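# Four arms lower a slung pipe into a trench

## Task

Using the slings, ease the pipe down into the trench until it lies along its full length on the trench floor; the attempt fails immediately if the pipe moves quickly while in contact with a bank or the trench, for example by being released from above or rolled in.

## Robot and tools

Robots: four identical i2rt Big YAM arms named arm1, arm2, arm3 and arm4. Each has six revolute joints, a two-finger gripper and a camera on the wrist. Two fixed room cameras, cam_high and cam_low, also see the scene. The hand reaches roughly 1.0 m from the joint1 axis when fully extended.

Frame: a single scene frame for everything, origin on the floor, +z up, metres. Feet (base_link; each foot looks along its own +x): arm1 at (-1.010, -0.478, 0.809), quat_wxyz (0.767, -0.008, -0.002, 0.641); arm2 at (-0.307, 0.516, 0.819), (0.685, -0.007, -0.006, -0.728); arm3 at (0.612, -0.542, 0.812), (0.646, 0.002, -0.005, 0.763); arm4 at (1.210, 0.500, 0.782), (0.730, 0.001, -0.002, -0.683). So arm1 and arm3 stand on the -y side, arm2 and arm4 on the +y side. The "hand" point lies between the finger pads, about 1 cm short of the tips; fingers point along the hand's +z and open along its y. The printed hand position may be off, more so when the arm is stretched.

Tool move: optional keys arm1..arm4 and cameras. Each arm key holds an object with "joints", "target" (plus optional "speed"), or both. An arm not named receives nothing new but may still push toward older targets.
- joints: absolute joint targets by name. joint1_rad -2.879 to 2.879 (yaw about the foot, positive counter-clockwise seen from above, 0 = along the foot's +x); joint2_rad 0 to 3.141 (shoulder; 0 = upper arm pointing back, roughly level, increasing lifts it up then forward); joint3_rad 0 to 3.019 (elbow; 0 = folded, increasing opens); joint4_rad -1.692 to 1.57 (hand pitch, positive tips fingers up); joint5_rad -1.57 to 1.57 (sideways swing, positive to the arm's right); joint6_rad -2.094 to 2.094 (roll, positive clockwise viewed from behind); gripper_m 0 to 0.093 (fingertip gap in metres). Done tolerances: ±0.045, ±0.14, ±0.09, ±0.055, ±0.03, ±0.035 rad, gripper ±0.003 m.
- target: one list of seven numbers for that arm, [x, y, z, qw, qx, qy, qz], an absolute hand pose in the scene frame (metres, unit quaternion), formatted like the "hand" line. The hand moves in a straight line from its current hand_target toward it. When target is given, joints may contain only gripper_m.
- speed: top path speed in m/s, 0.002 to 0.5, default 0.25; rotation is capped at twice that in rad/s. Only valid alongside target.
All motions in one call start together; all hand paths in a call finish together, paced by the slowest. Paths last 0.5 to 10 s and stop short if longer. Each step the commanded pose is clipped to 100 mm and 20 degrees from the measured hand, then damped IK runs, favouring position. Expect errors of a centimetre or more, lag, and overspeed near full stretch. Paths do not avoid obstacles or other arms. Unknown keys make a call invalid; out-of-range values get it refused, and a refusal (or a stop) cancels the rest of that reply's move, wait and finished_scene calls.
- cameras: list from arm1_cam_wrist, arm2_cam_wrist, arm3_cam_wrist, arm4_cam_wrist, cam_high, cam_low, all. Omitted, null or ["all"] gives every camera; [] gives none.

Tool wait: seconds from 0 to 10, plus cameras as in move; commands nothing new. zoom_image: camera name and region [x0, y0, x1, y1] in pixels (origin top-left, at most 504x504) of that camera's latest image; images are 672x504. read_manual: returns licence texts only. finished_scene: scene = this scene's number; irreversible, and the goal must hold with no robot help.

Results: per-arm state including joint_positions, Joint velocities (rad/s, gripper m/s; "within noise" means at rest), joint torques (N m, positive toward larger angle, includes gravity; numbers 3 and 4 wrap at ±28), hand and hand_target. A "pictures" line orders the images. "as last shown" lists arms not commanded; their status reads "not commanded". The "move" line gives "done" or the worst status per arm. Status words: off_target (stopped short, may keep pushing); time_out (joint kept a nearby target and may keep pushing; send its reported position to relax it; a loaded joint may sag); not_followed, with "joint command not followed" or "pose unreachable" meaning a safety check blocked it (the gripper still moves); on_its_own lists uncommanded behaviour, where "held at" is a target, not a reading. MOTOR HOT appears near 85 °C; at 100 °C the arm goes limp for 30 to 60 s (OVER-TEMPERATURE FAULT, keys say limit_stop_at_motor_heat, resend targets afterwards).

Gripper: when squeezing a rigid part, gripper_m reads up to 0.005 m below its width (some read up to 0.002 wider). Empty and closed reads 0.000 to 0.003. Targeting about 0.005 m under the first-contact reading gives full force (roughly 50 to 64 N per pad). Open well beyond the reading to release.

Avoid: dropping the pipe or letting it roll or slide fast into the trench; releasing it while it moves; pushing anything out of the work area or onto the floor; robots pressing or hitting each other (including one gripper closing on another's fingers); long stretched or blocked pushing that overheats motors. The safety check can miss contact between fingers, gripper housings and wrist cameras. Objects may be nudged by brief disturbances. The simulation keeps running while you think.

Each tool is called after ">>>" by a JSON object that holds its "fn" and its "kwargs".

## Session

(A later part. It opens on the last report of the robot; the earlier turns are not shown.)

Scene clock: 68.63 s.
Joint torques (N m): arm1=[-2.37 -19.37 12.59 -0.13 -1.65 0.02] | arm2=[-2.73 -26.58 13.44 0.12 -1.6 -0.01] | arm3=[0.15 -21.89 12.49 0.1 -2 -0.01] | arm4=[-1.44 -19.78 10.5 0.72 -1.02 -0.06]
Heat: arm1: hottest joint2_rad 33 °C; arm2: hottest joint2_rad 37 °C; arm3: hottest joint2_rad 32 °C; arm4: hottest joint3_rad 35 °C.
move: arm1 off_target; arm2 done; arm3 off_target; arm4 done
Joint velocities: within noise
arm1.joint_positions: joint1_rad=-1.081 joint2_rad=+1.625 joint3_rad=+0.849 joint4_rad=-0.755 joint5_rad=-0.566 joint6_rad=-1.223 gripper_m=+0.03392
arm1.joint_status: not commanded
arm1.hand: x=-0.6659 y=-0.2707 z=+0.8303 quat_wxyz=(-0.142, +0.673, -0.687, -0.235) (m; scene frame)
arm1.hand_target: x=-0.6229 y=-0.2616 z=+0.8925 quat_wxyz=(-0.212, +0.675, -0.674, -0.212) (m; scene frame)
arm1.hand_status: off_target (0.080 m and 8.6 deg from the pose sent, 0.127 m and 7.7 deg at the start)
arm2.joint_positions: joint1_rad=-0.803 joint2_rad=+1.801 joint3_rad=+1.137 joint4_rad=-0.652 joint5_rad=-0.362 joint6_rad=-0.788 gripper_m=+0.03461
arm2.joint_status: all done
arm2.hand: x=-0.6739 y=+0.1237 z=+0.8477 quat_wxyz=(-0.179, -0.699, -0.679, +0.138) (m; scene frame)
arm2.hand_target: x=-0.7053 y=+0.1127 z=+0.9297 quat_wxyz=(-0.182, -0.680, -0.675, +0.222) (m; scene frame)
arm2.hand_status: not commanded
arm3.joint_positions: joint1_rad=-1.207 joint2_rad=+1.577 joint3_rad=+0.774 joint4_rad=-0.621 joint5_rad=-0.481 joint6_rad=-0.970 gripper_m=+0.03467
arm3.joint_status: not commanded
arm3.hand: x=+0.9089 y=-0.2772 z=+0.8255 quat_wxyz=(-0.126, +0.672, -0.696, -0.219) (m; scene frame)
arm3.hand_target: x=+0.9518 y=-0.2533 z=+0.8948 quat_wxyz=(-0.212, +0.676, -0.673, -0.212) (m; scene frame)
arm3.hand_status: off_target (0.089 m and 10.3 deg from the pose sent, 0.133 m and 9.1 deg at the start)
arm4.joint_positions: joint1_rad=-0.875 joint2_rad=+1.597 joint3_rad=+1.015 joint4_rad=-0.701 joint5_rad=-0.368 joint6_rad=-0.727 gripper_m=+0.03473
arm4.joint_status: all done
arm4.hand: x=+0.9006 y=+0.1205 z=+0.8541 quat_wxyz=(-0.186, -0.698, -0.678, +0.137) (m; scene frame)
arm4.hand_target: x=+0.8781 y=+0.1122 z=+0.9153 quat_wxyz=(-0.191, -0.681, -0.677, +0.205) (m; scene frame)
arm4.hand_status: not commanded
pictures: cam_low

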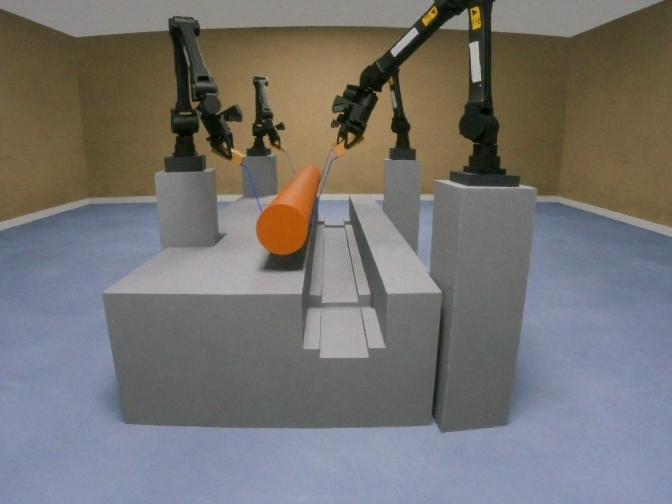

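>>> {"fn": "move", "kwargs": {"arm1": {"target": [-0.620, -0.184, 0.900, 0.2126, -0.6744, 0.6744, 0.2126], "speed": 0.12}, "arm2": {"target": [-0.693, 0.179, 0.912, 0.2126, 0.6744, 0.6744, -0.2126], "speed": 0.12}, "arm3": {"target": [0.946, -0.175, 0.906, 0.2126, -0.6744, 0.6744, 0.2126], "speed": 0.12}, "arm4": {"target": [0.883, 0.176, 0.910, 0.2126, 0.6744, 0.6744, -0.2126], "speed": 0.12}, "cameras": []}}

>>> {"fn": "move", "kwargs": {"arm1": {"target": [-0.625, -0.065, 0.913, 0.2126, -0.6744, 0.6744, 0.2126], "speed": 0.12}, "arm2": {"target": [-0.690, 0.297, 0.897, 0.2126, 0.6744, 0.6744, -0.2126], "speed": 0.12}, "arm3": {"target": [0.941, -0.054, 0.920, 0.2126, -0.6744, 0.6744, 0.2126], "speed": 0.12}, "arm4": {"target": [0.884, 0.295, 0.898, 0.2126, 0.6744, 0.6744, -0.2126], "speed": 0.12}, "cameras": ["cam_low"]}}

>>> {"fn": "zoom_image", "kwargs": {"camera": "cam_low", "region": [200, 140, 452, 380]}}

Scene clock: 75.67 s.
Joint torques (N m): arm1=[-2.32 -17.85 13.55 0.94 -1.73 -0.02] | arm2=[-1.38 -24.82 12.21 -0.1 -1.91 -0.05] | arm3=[-0.03 -22.77 12.72 1.06 -1.98 -0.02] | arm4=[-1.14 -19.43 10.28 0.61 -1.31 -0.09]
Heat: arm1: hottest joint2_rad 34 °C; arm2: hottest joint3_rad 39 °C; arm3: hottest joint3_rad 33 °C; arm4: hottest joint3_rad 35 °C.
move: arm1 off_target; arm2 off_target; arm3 off_target; arm4 off_target
Joint velocities: within noise
arm1.joint_positions: joint1_rad=-0.913 joint2_rad=+1.625 joint3_rad=+0.907 joint4_rad=-0.706 joint5_rad=-0.522 joint6_rad=-1.030 gripper_m=+0.03392
arm1.joint_status: not commanded
arm1.hand: x=-0.6682 y=-0.2037 z=+0.8441 quat_wxyz=(-0.140, +0.676, -0.689, -0.221) (m; scene frame)
arm1.hand_target: x=-0.6247 y=-0.1872 z=+0.9017 quat_wxyz=(-0.213, +0.675, -0.674, -0.212) (m; scene frame)
arm1.hand_status: off_target (0.076 m and 8.6 deg from the pose sent, 0.120 m and 8.6 deg at the start)
arm2.joint_positions: joint1_rad=-0.927 joint2_rad=+1.733 joint3_rad=+0.996 joint4_rad=-0.647 joint5_rad=-0.458 joint6_rad=-0.907 gripper_m=+0.03461
arm2.joint_status: not commanded
arm2.hand: x=-0.6622 y=+0.1917 z=+0.8381 quat_wxyz=(-0.214, -0.696, -0.672, +0.133) (m; scene frame)
arm2.hand_target: x=-0.6898 y=+0.1806 z=+0.9093 quat_wxyz=(-0.211, -0.674, -0.676, +0.212) (m; scene frame)
arm2.hand_status: off_target (0.081 m and 9.5 deg from the pose sent, 0.087 m and 9.8 deg at the start)
arm3.joint_positions: joint1_rad=-1.041 joint2_rad=+1.617 joint3_rad=+0.864 joint4_rad=-0.596 joint5_rad=-0.421 joint6_rad=-0.795 gripper_m=+0.03467
arm3.joint_status: not commanded
arm3.hand: x=+0.9028 y=-0.2092 z=+0.8357 quat_wxyz=(-0.123, +0.676, -0.697, -0.204) (m; scene frame)
arm3.hand_target: x=+0.9412 y=-0.1798 z=+0.9071 quat_wxyz=(-0.212, +0.676, -0.674, -0.212) (m; scene frame)
arm3.hand_status: off_target (0.089 m and 10.6 deg from the pose sent, 0.135 m and 10.3 deg at the start; pose on its path clipped on 9 of 85 steps)
arm4.joint_positions: joint1_rad=-1.009 joint2_rad=+1.512 joint3_rad=+0.876 joint4_rad=-0.702 joint5_rad=-0.454 joint6_rad=-0.850 gripper_m=+0.03473
arm4.joint_status: not commanded
arm4.hand: x=+0.9079 y=+0.1882 z=+0.8446 quat_wxyz=(-0.212, -0.698, -0.670, +0.136) (m; scene frame)
arm4.hand_target: x=+0.8855 y=+0.1773 z=+0.9077 quat_wxyz=(-0.211, -0.674, -0.675, +0.212) (m; scene frame)
arm4.hand_status: off_target (0.071 m and 9.2 deg from the pose sent, 0.081 m and 9.6 deg at the start)
pictures: none
No camera images: "cameras" was empty.

Scene clock: 77.97 s.
Joint torques (N m): arm1=[-2.08 -20.95 14.64 1.35 -1.48 0.02] | arm2=[-2.78 -21.48 10.7 -0.94 -2.11 -0.04] | arm3=[0.32 -26.99 12.92 1.09 -1.45 0.01] | arm4=[-1.55 -16.44 9.74 -0.14 -1.74 -0.1]
Heat: arm1: hottest joint3_rad 35 °C; arm2: hottest joint3_rad 39 °C; arm3: hottest joint3_rad 34 °C; arm4: hottest joint3_rad 35 °C.
move: arm1 off_target; arm2 off_target; arm3 off_target; arm4 off_target
Joint velocities: within noise
arm1.joint_positions: joint1_rad=-0.696 joint2_rad=+1.736 joint3_rad=+1.058 joint4_rad=-0.659 joint5_rad=-0.451 joint6_rad=-0.794 gripper_m=+0.03392
arm1.joint_status: not commanded
arm1.hand: x=-0.6741 y=-0.0988 z=+0.8408 quat_wxyz=(-0.126, +0.678, -0.694, -0.209) (m; scene frame)
arm1.hand_target: x=-0.6311 y=-0.0709 z=+0.9154 quat_wxyz=(-0.213, +0.675, -0.674, -0.212) (m; scene frame)
arm1.hand_status: off_target (0.094 m and 10.2 deg from the pose sent, 0.161 m and 8.6 deg at the start; pose on its path clipped on 1 of 69 steps)
arm2.joint_positions: joint1_rad=-1.166 joint2_rad=+1.637 joint3_rad=+0.875 joint4_rad=-0.718 joint5_rad=-0.523 joint6_rad=-1.181 gripper_m=+0.03461
arm2.joint_status: not commanded
arm2.hand: x=-0.6653 y=+0.2977 z=+0.8419 quat_wxyz=(-0.223, -0.688, -0.674, +0.152) (m; scene frame)
arm2.hand_target: x=-0.6883 y=+0.2970 z=+0.8942 quat_wxyz=(-0.211, -0.674, -0.675, +0.212) (m; scene frame)
arm2.hand_status: off_target (0.060 m and 7.3 deg from the pose sent, 0.124 m and 9.5 deg at the start)
arm3.joint_positions: joint1_rad=-0.854 joint2_rad=+1.782 joint3_rad=+1.055 joint4_rad=-0.551 joint5_rad=-0.350 joint6_rad=-0.607 gripper_m=+0.03467
arm3.joint_status: not commanded
arm3.hand: x=+0.8979 y=-0.1034 z=+0.8240 quat_wxyz=(-0.123, +0.678, -0.698, -0.193) (m; scene frame)
arm3.hand_target: x=+0.9301 y=-0.0674 z=+0.9080 quat_wxyz=(-0.213, +0.675, -0.674, -0.212) (m; scene frame)
arm3.hand_status: off_target (0.116 m and 10.9 deg from the pose sent, 0.181 m and 10.6 deg at the start; pose on its path clipped on 50 of 69 steps)
arm4.joint_positions: joint1_rad=-1.290 joint2_rad=+1.403 joint3_rad=+0.761 joint4_rad=-0.828 joint5_rad=-0.531 joint6_rad=-1.167 gripper_m=+0.03473
arm4.joint_status: not commanded
arm4.hand: x=+0.9061 y=+0.2984 z=+0.8465 quat_wxyz=(-0.223, -0.692, -0.670, +0.148) (m; scene frame)
arm4.hand_target: x=+0.8857 y=+0.2949 z=+0.8954 quat_wxyz=(-0.211, -0.674, -0.675, +0.212) (m; scene frame)
arm4.hand_status: off_target (0.056 m and 7.7 deg from the pose sent, 0.122 m and 9.2 deg at the start)
pictures: cam_low

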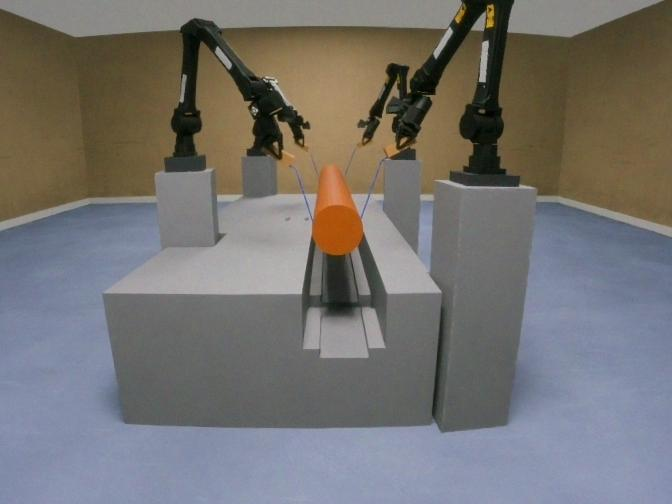

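Scaled by 2.000.

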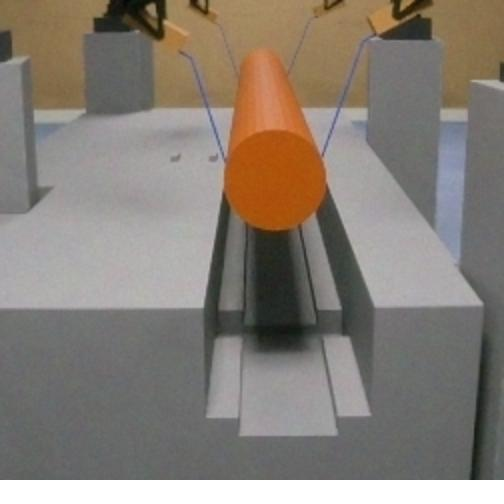

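>>> {"fn": "move", "kwargs": {"arm1": {"target": [-0.628, -0.047, 0.853, 0.2126, -0.6744, 0.6744, 0.2126], "speed": 0.09}, "arm2": {"target": [-0.690, 0.289, 0.833, 0.2126, 0.6744, 0.6744, -0.2126], "speed": 0.09}, "arm3": {"target": [0.934, -0.032, 0.862, 0.2126, -0.6744, 0.6744, 0.2126], "speed": 0.09}, "arm4": {"target": [0.884, 0.295, 0.831, 0.2126, 0.6744, 0.6744, -0.2126], "speed": 0.09}, "cameras": ["cam_low"]}}

>>> {"fn": "zoom_image", "kwargs": {"camera": "cam_low", "region": [200, 140, 452, 380]}}

>>> {"fn": "move", "kwargs": {"arm1": {"target": [-0.630, -0.042, 0.791, 0.2126, -0.6744, 0.6744, 0.2126], "speed": 0.08}, "arm2": {"target": [-0.690, 0.288, 0.772, 0.2126, 0.6744, 0.6744, -0.2126], "speed": 0.08}, "arm3": {"target": [0.933, -0.026, 0.805, 0.2126, -0.6744, 0.6744, 0.2126], "speed": 0.08}, "arm4": {"target": [0.883, 0.296, 0.767, 0.2126, 0.6744, 0.6744, -0.2126], "speed": 0.08}, "cameras": ["cam_low"]}}

>>> {"fn": "zoom_image", "kwargs": {"camera": "cam_low", "region": [200, 140, 452, 380]}}

Scene clock: 86.17 s.
Joint torques (N m): arm1=[-1.32 -22.77 11.63 1.73 -1.42 -0.01] | arm2=[-1.55 -19.96 9.44 0.13 -2.27 0.11] | arm3=[0.97 -28.45 11.48 1.77 -1.46 -0.01] | arm4=[-1.44 -14.39 8.24 0.76 -1.81 -0.09]
Heat: arm1: hottest joint3_rad 36 °C; arm2: hottest joint3_rad 39 °C; arm3: hottest joint3_rad 37 °C; arm4: hottest joint3_rad 36 °C.
move: arm1 off_target; arm2 off_target; arm3 off_target; arm4 off_target
Joint velocities: within noise
arm1.joint_positions: joint1_rad=-0.669 joint2_rad=+1.857 joint3_rad=+1.058 joint4_rad=-0.510 joint5_rad=-0.440 joint6_rad=-0.761 gripper_m=+0.03392
arm1.joint_status: not commanded
arm1.hand: x=-0.6690 y=-0.0798 z=+0.7891 quat_wxyz=(-0.133, +0.677, -0.694, -0.206) (m; scene frame)
arm1.hand_target: x=-0.6321 y=-0.0511 z=+0.8549 quat_wxyz=(-0.212, +0.675, -0.674, -0.212) (m; scene frame)
arm1.hand_status: off_target (0.083 m and 9.4 deg from the pose sent, 0.070 m and 10.2 deg at the start)
arm2.joint_positions: joint1_rad=-1.166 joint2_rad=+1.743 joint3_rad=+0.823 joint4_rad=-0.555 joint5_rad=-0.516 joint6_rad=-1.180 gripper_m=+0.03461
arm2.joint_status: not commanded
arm2.hand: x=-0.6613 y=+0.2994 z=+0.7892 quat_wxyz=(-0.219, -0.689, -0.674, +0.152) (m; scene frame)
arm2.hand_target: x=-0.6884 y=+0.2897 z=+0.8320 quat_wxyz=(-0.212, -0.674, -0.676, +0.212) (m; scene frame)
arm2.hand_status: off_target (0.053 m and 7.1 deg from the pose sent, 0.028 m and 7.3 deg at the start)
arm3.joint_positions: joint1_rad=-0.826 joint2_rad=+1.898 joint3_rad=+1.066 joint4_rad=-0.440 joint5_rad=-0.334 joint6_rad=-0.574 gripper_m=+0.03467
arm3.joint_status: not commanded
arm3.hand: x=+0.8958 y=-0.0858 z=+0.7759 quat_wxyz=(-0.121, +0.677, -0.701, -0.189) (m; scene frame)
arm3.hand_target: x=+0.9265 y=-0.0425 z=+0.8573 quat_wxyz=(-0.212, +0.675, -0.674, -0.212) (m; scene frame)
arm3.hand_status: off_target (0.109 m and 11.3 deg from the pose sent, 0.089 m and 10.9 deg at the start; pose on its path clipped on 24 of 42 steps)
arm4.joint_positions: joint1_rad=-1.292 joint2_rad=+1.499 joint3_rad=+0.679 joint4_rad=-0.644 joint5_rad=-0.529 joint6_rad=-1.171 gripper_m=+0.03473
arm4.joint_status: not commanded
arm4.hand: x=+0.9128 y=+0.3014 z=+0.7937 quat_wxyz=(-0.221, -0.691, -0.672, +0.151) (m; scene frame)
arm4.hand_target: x=+0.8854 y=+0.2956 z=+0.8302 quat_wxyz=(-0.211, -0.674, -0.675, +0.212) (m; scene frame)
arm4.hand_status: off_target (0.048 m and 7.4 deg from the pose sent, 0.027 m and 7.7 deg at the start)
pictures: cam_low

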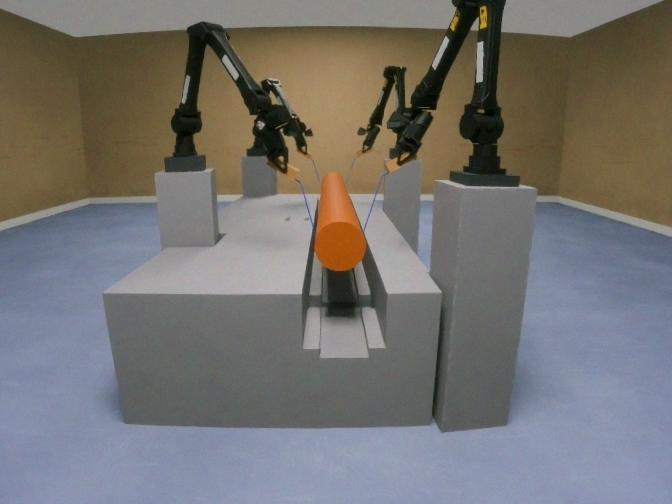

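Scaled by 2.000.

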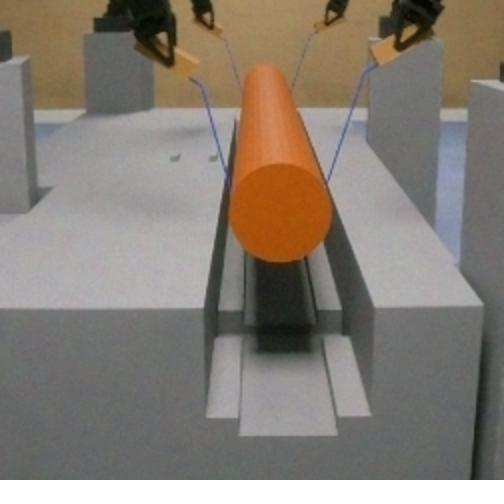

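Scene clock: 87.63 s.
Joint torques (N m): arm1=[-1.38 -23.36 8.88 2.26 -1.36 0.04] | arm2=[-1.61 -20.95 6.97 0.28 -2.39 0.11] | arm3=[1.14 -29.51 10.14 1.92 -1.48 0.01] | arm4=[-1.38 -15.03 6.05 0.94 -1.81 -0.08]
Heat: arm1: hottest joint3_rad 36 °C; arm2: hottest joint3_rad 39 °C; arm3: hottest joint3_rad 37 °C; arm4: hottest joint3_rad 36 °C.
move: arm1 off_target; arm2 off_target; arm3 off_target; arm4 off_target
Joint velocities: within noise
arm1.joint_positions: joint1_rad=-0.659 joint2_rad=+1.976 joint3_rad=+1.058 joint4_rad=-0.364 joint5_rad=-0.436 joint6_rad=-0.749 gripper_m=+0.03392
arm1.joint_status: not commanded
arm1.hand: x=-0.6635 y=-0.0697 z=+0.7377 quat_wxyz=(-0.144, +0.678, -0.691, -0.205) (m; scene frame)
arm1.hand_target: x=-0.6324 y=-0.0445 z=+0.7919 quat_wxyz=(-0.212, +0.675, -0.674, -0.212) (m; scene frame)
arm1.hand_status: off_target (0.069 m and 8.2 deg from the pose sent, 0.054 m and 9.4 deg at the start)
arm2.joint_positions: joint1_rad=-1.166 joint2_rad=+1.890 joint3_rad=+0.804 joint4_rad=-0.381 joint5_rad=-0.514 joint6_rad=-1.180 gripper_m=+0.03461
arm2.joint_status: not commanded
arm2.hand: x=-0.6612 y=+0.2989 z=+0.7321 quat_wxyz=(-0.217, -0.688, -0.675, +0.155) (m; scene frame)
arm2.hand_target: x=-0.6887 y=+0.2887 z=+0.7709 quat_wxyz=(-0.212, -0.674, -0.675, +0.212) (m; scene frame)
arm2.hand_status: off_target (0.050 m and 6.8 deg from the pose sent, 0.035 m and 7.1 deg at the start)
arm3.joint_positions: joint1_rad=-0.820 joint2_rad=+2.010 joint3_rad=+1.066 joint4_rad=-0.323 joint5_rad=-0.329 joint6_rad=-0.566 gripper_m=+0.03467
arm3.joint_status: not commanded
arm3.hand: x=+0.8966 y=-0.0805 z=+0.7262 quat_wxyz=(-0.123, +0.676, -0.702, -0.188) (m; scene frame)
arm3.hand_target: x=+0.9281 y=-0.0331 z=+0.8051 quat_wxyz=(-0.212, +0.675, -0.674, -0.212) (m; scene frame)
arm3.hand_status: off_target (0.102 m and 11.1 deg from the pose sent, 0.076 m and 11.3 deg at the start; pose on its path clipped on 15 of 44 steps)
arm4.joint_positions: joint1_rad=-1.297 joint2_rad=+1.662 joint3_rad=+0.637 joint4_rad=-0.432 joint5_rad=-0.531 joint6_rad=-1.177 gripper_m=+0.03473
arm4.joint_status: not commanded
arm4.hand: x=+0.9112 y=+0.3021 z=+0.7353 quat_wxyz=(-0.219, -0.689, -0.673, +0.156) (m; scene frame)
arm4.hand_target: x=+0.8840 y=+0.2966 z=+0.7660 quat_wxyz=(-0.211, -0.674, -0.675, +0.212) (m; scene frame)
arm4.hand_status: off_target (0.043 m and 6.8 deg from the pose sent, 0.040 m and 7.4 deg at the start)
pictures: cam_low

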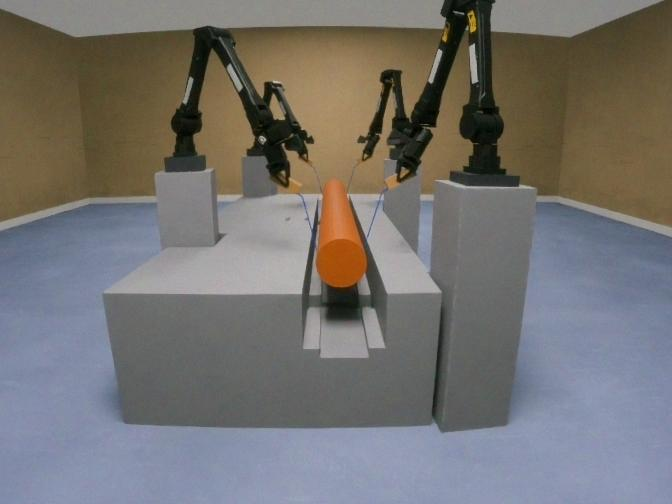

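Scaled by 2.000.

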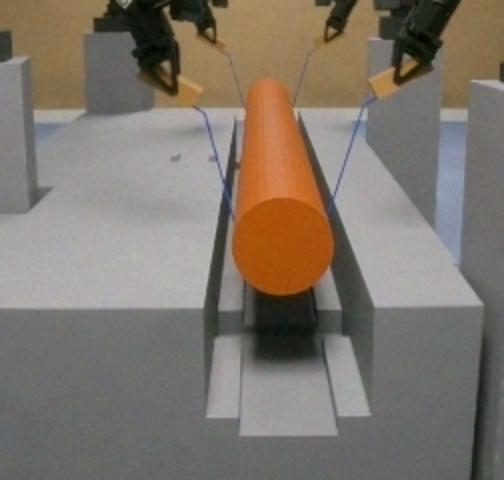

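>>> {"fn": "move", "kwargs": {"arm1": {"target": [-0.633, -0.044, 0.732, 0.2126, -0.6744, 0.6744, 0.2126], "speed": 0.08}, "arm2": {"target": [-0.690, 0.288, 0.713, 0.2126, 0.6744, 0.6744, -0.2126], "speed": 0.08}, "arm3": {"target": [0.933, -0.023, 0.746, 0.2126, -0.6744, 0.6744, 0.2126], "speed": 0.08}, "arm4": {"target": [0.883, 0.298, 0.705, 0.2126, 0.6744, 0.6744, -0.2126], "speed": 0.08}, "cameras": ["cam_low"]}}

>>> {"fn": "zoom_image", "kwargs": {"camera": "cam_low", "region": [200, 140, 452, 380]}}

>>> {"fn": "move", "kwargs": {"arm1": {"target": [-0.635, -0.046, 0.678, 0.2126, -0.6744, 0.6744, 0.2126], "speed": 0.07}, "arm2": {"target": [-0.690, 0.288, 0.665, 0.2126, 0.6744, 0.6744, -0.2126], "speed": 0.07}, "arm3": {"target": [0.933, -0.021, 0.693, 0.2126, -0.6744, 0.6744, 0.2126], "speed": 0.07}, "arm4": {"target": [0.883, 0.299, 0.657, 0.2126, 0.6744, 0.6744, -0.2126], "speed": 0.07}, "cameras": ["cam_low"]}}

>>> {"fn": "zoom_image", "kwargs": {"camera": "cam_low", "region": [200, 140, 452, 380]}}

Scene clock: 94.33 s.
Joint torques (N m): arm1=[-1.61 -23.82 6.87 2.36 -1.33 0.05] | arm2=[-1.79 -21.25 5.49 0.28 -2.43 0.08] | arm3=[1.26 -29.92 9.18 1.94 -1.48 0] | arm4=[-1.61 -16.15 3.86 1.05 -1.82 -0.08]
Heat: arm1: hottest joint3_rad 36 °C; arm2: hottest joint2_rad 38 °C; arm3: hottest joint3_rad 38 °C; arm4: hottest joint3_rad 35 °C.
move: arm1 off_target; arm2 off_target; arm3 off_target; arm4 off_target
Joint velocities: within noise
arm1.joint_positions: joint1_rad=-0.656 joint2_rad=+2.093 joint3_rad=+1.053 joint4_rad=-0.223 joint5_rad=-0.435 joint6_rad=-0.746 gripper_m=+0.03392
arm1.joint_status: not commanded
arm1.hand: x=-0.6627 y=-0.0682 z=+0.6861 quat_wxyz=(-0.152, +0.678, -0.689, -0.205) (m; scene frame)
arm1.hand_target: x=-0.6345 y=-0.0457 z=+0.7323 quat_wxyz=(-0.212, +0.675, -0.674, -0.212) (m; scene frame)
arm1.hand_status: off_target (0.060 m and 7.2 deg from the pose sent, 0.040 m and 8.2 deg at the start)
arm2.joint_positions: joint1_rad=-1.166 joint2_rad=+2.047 joint3_rad=+0.801 joint4_rad=-0.221 joint5_rad=-0.513 joint6_rad=-1.180 gripper_m=+0.03461
arm2.joint_status: not commanded
arm2.hand: x=-0.6566 y=+0.2997 z=+0.6752 quat_wxyz=(-0.216, -0.688, -0.675, +0.155) (m; scene frame)
arm2.hand_target: x=-0.6887 y=+0.2888 z=+0.7121 quat_wxyz=(-0.212, -0.674, -0.675, +0.212) (m; scene frame)
arm2.hand_status: off_target (0.052 m and 6.8 deg from the pose sent, 0.036 m and 6.8 deg at the start)
arm3.joint_positions: joint1_rad=-0.817 joint2_rad=+2.129 joint3_rad=+1.066 joint4_rad=-0.199 joint5_rad=-0.327 joint6_rad=-0.562 gripper_m=+0.03467
arm3.joint_status: not commanded
arm3.hand: x=+0.8950 y=-0.0807 z=+0.6734 quat_wxyz=(-0.125, +0.676, -0.702, -0.188) (m; scene frame)
arm3.hand_target: x=+0.9293 y=-0.0287 z=+0.7483 quat_wxyz=(-0.212, +0.675, -0.674, -0.212) (m; scene frame)
arm3.hand_status: off_target (0.100 m and 10.9 deg from the pose sent, 0.071 m and 11.1 deg at the start; pose on its path clipped on 13 of 42 steps)
arm4.joint_positions: joint1_rad=-1.302 joint2_rad=+1.852 joint3_rad=+0.626 joint4_rad=-0.226 joint5_rad=-0.531 joint6_rad=-1.185 gripper_m=+0.03473
arm4.joint_status: not commanded
arm4.hand: x=+0.9108 y=+0.3034 z=+0.6763 quat_wxyz=(-0.218, -0.688, -0.674, +0.159) (m; scene frame)
arm4.hand_target: x=+0.8837 y=+0.2985 z=+0.7039 quat_wxyz=(-0.211, -0.674, -0.675, +0.212) (m; scene frame)
arm4.hand_status: off_target (0.040 m and 6.3 deg from the pose sent, 0.042 m and 6.7 deg at the start)
pictures: cam_low

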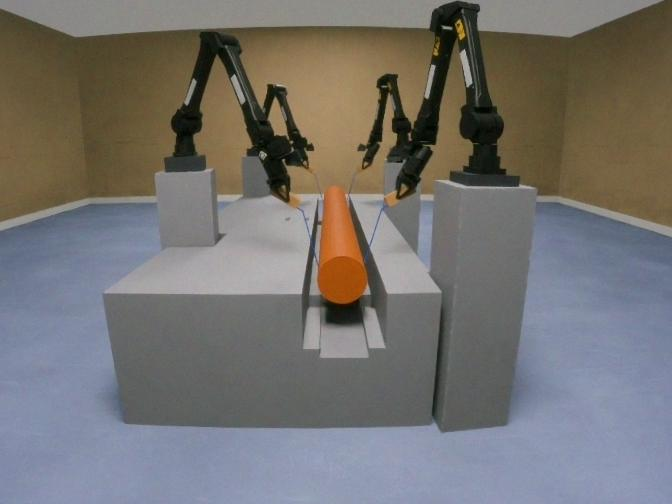

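Scaled by 2.000.

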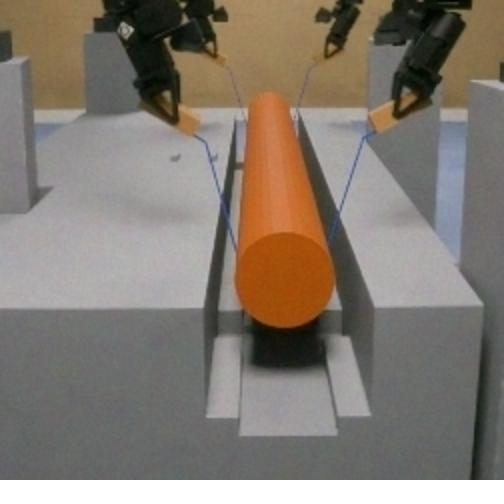

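Scene clock: 95.83 s.
Joint torques (N m): arm1=[-1.67 -23.41 6.22 2.1 -1.38 0.03] | arm2=[-1.96 -21.13 4.96 0.25 -2.46 0.05] | arm3=[1.2 -30.33 7.76 2.04 -1.51 0.01] | arm4=[-1.38 -16.21 3.34 1.01 -1.81 -0.07]
Heat: arm1: hottest joint3_rad 36 °C; arm2: hottest joint2_rad 38 °C; arm3: hottest joint3_rad 38 °C; arm4: hottest joint3_rad 35 °C.
move: arm1 off_target; arm2 off_target; arm3 off_target; arm4 off_target
Joint velocities: within noise
arm1.joint_positions: joint1_rad=-0.655 joint2_rad=+2.207 joint3_rad=+1.051 joint4_rad=-0.100 joint5_rad=-0.434 joint6_rad=-0.744 gripper_m=+0.03392
arm1.joint_status: not commanded
arm1.hand: x=-0.6665 y=-0.0725 z=+0.6364 quat_wxyz=(-0.155, +0.678, -0.689, -0.204) (m; scene frame)
arm1.hand_target: x=-0.6364 y=-0.0476 z=+0.6786 quat_wxyz=(-0.212, +0.675, -0.674, -0.212) (m; scene frame)
arm1.hand_status: off_target (0.059 m and 6.8 deg from the pose sent, 0.036 m and 7.2 deg at the start)
arm2.joint_positions: joint1_rad=-1.166 joint2_rad=+2.178 joint3_rad=+0.814 joint4_rad=-0.103 joint5_rad=-0.512 joint6_rad=-1.180 gripper_m=+0.03461
arm2.joint_status: not commanded
arm2.hand: x=-0.6515 y=+0.3009 z=+0.6301 quat_wxyz=(-0.216, -0.688, -0.675, +0.155) (m; scene frame)
arm2.hand_target: x=-0.6887 y=+0.2890 z=+0.6646 quat_wxyz=(-0.212, -0.674, -0.675, +0.212) (m; scene frame)
arm2.hand_status: off_target (0.054 m and 6.8 deg from the pose sent, 0.037 m and 6.8 deg at the start)
arm3.joint_positions: joint1_rad=-0.815 joint2_rad=+2.249 joint3_rad=+1.091 joint4_rad=-0.093 joint5_rad=-0.326 joint6_rad=-0.560 gripper_m=+0.03468
arm3.joint_status: not commanded
arm3.hand: x=+0.8960 y=-0.0775 z=+0.6254 quat_wxyz=(-0.130, +0.676, -0.700, -0.188) (m; scene frame)
arm3.hand_target: x=+0.9299 y=-0.0255 z=+0.6951 quat_wxyz=(-0.213, +0.675, -0.674, -0.212) (m; scene frame)
arm3.hand_status: off_target (0.096 m and 10.3 deg from the pose sent, 0.073 m and 10.9 deg at the start)
arm4.joint_positions: joint1_rad=-1.306 joint2_rad=+2.005 joint3_rad=+0.626 joint4_rad=-0.076 joint5_rad=-0.532 joint6_rad=-1.189 gripper_m=+0.03473
arm4.joint_status: not commanded
arm4.hand: x=+0.9160 y=+0.3066 z=+0.6310 quat_wxyz=(-0.218, -0.688, -0.674, +0.159) (m; scene frame)
arm4.hand_target: x=+0.8838 y=+0.2997 z=+0.6564 quat_wxyz=(-0.211, -0.674, -0.675, +0.212) (m; scene frame)
arm4.hand_status: off_target (0.043 m and 6.3 deg from the pose sent, 0.034 m and 6.3 deg at the start)
pictures: cam_low

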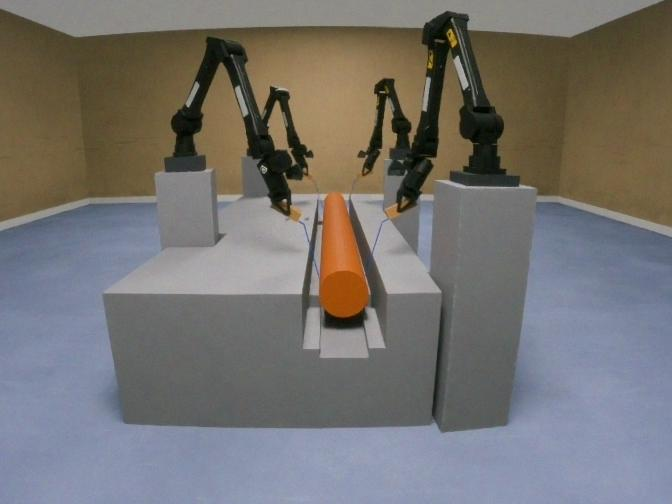

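Scaled by 2.000.

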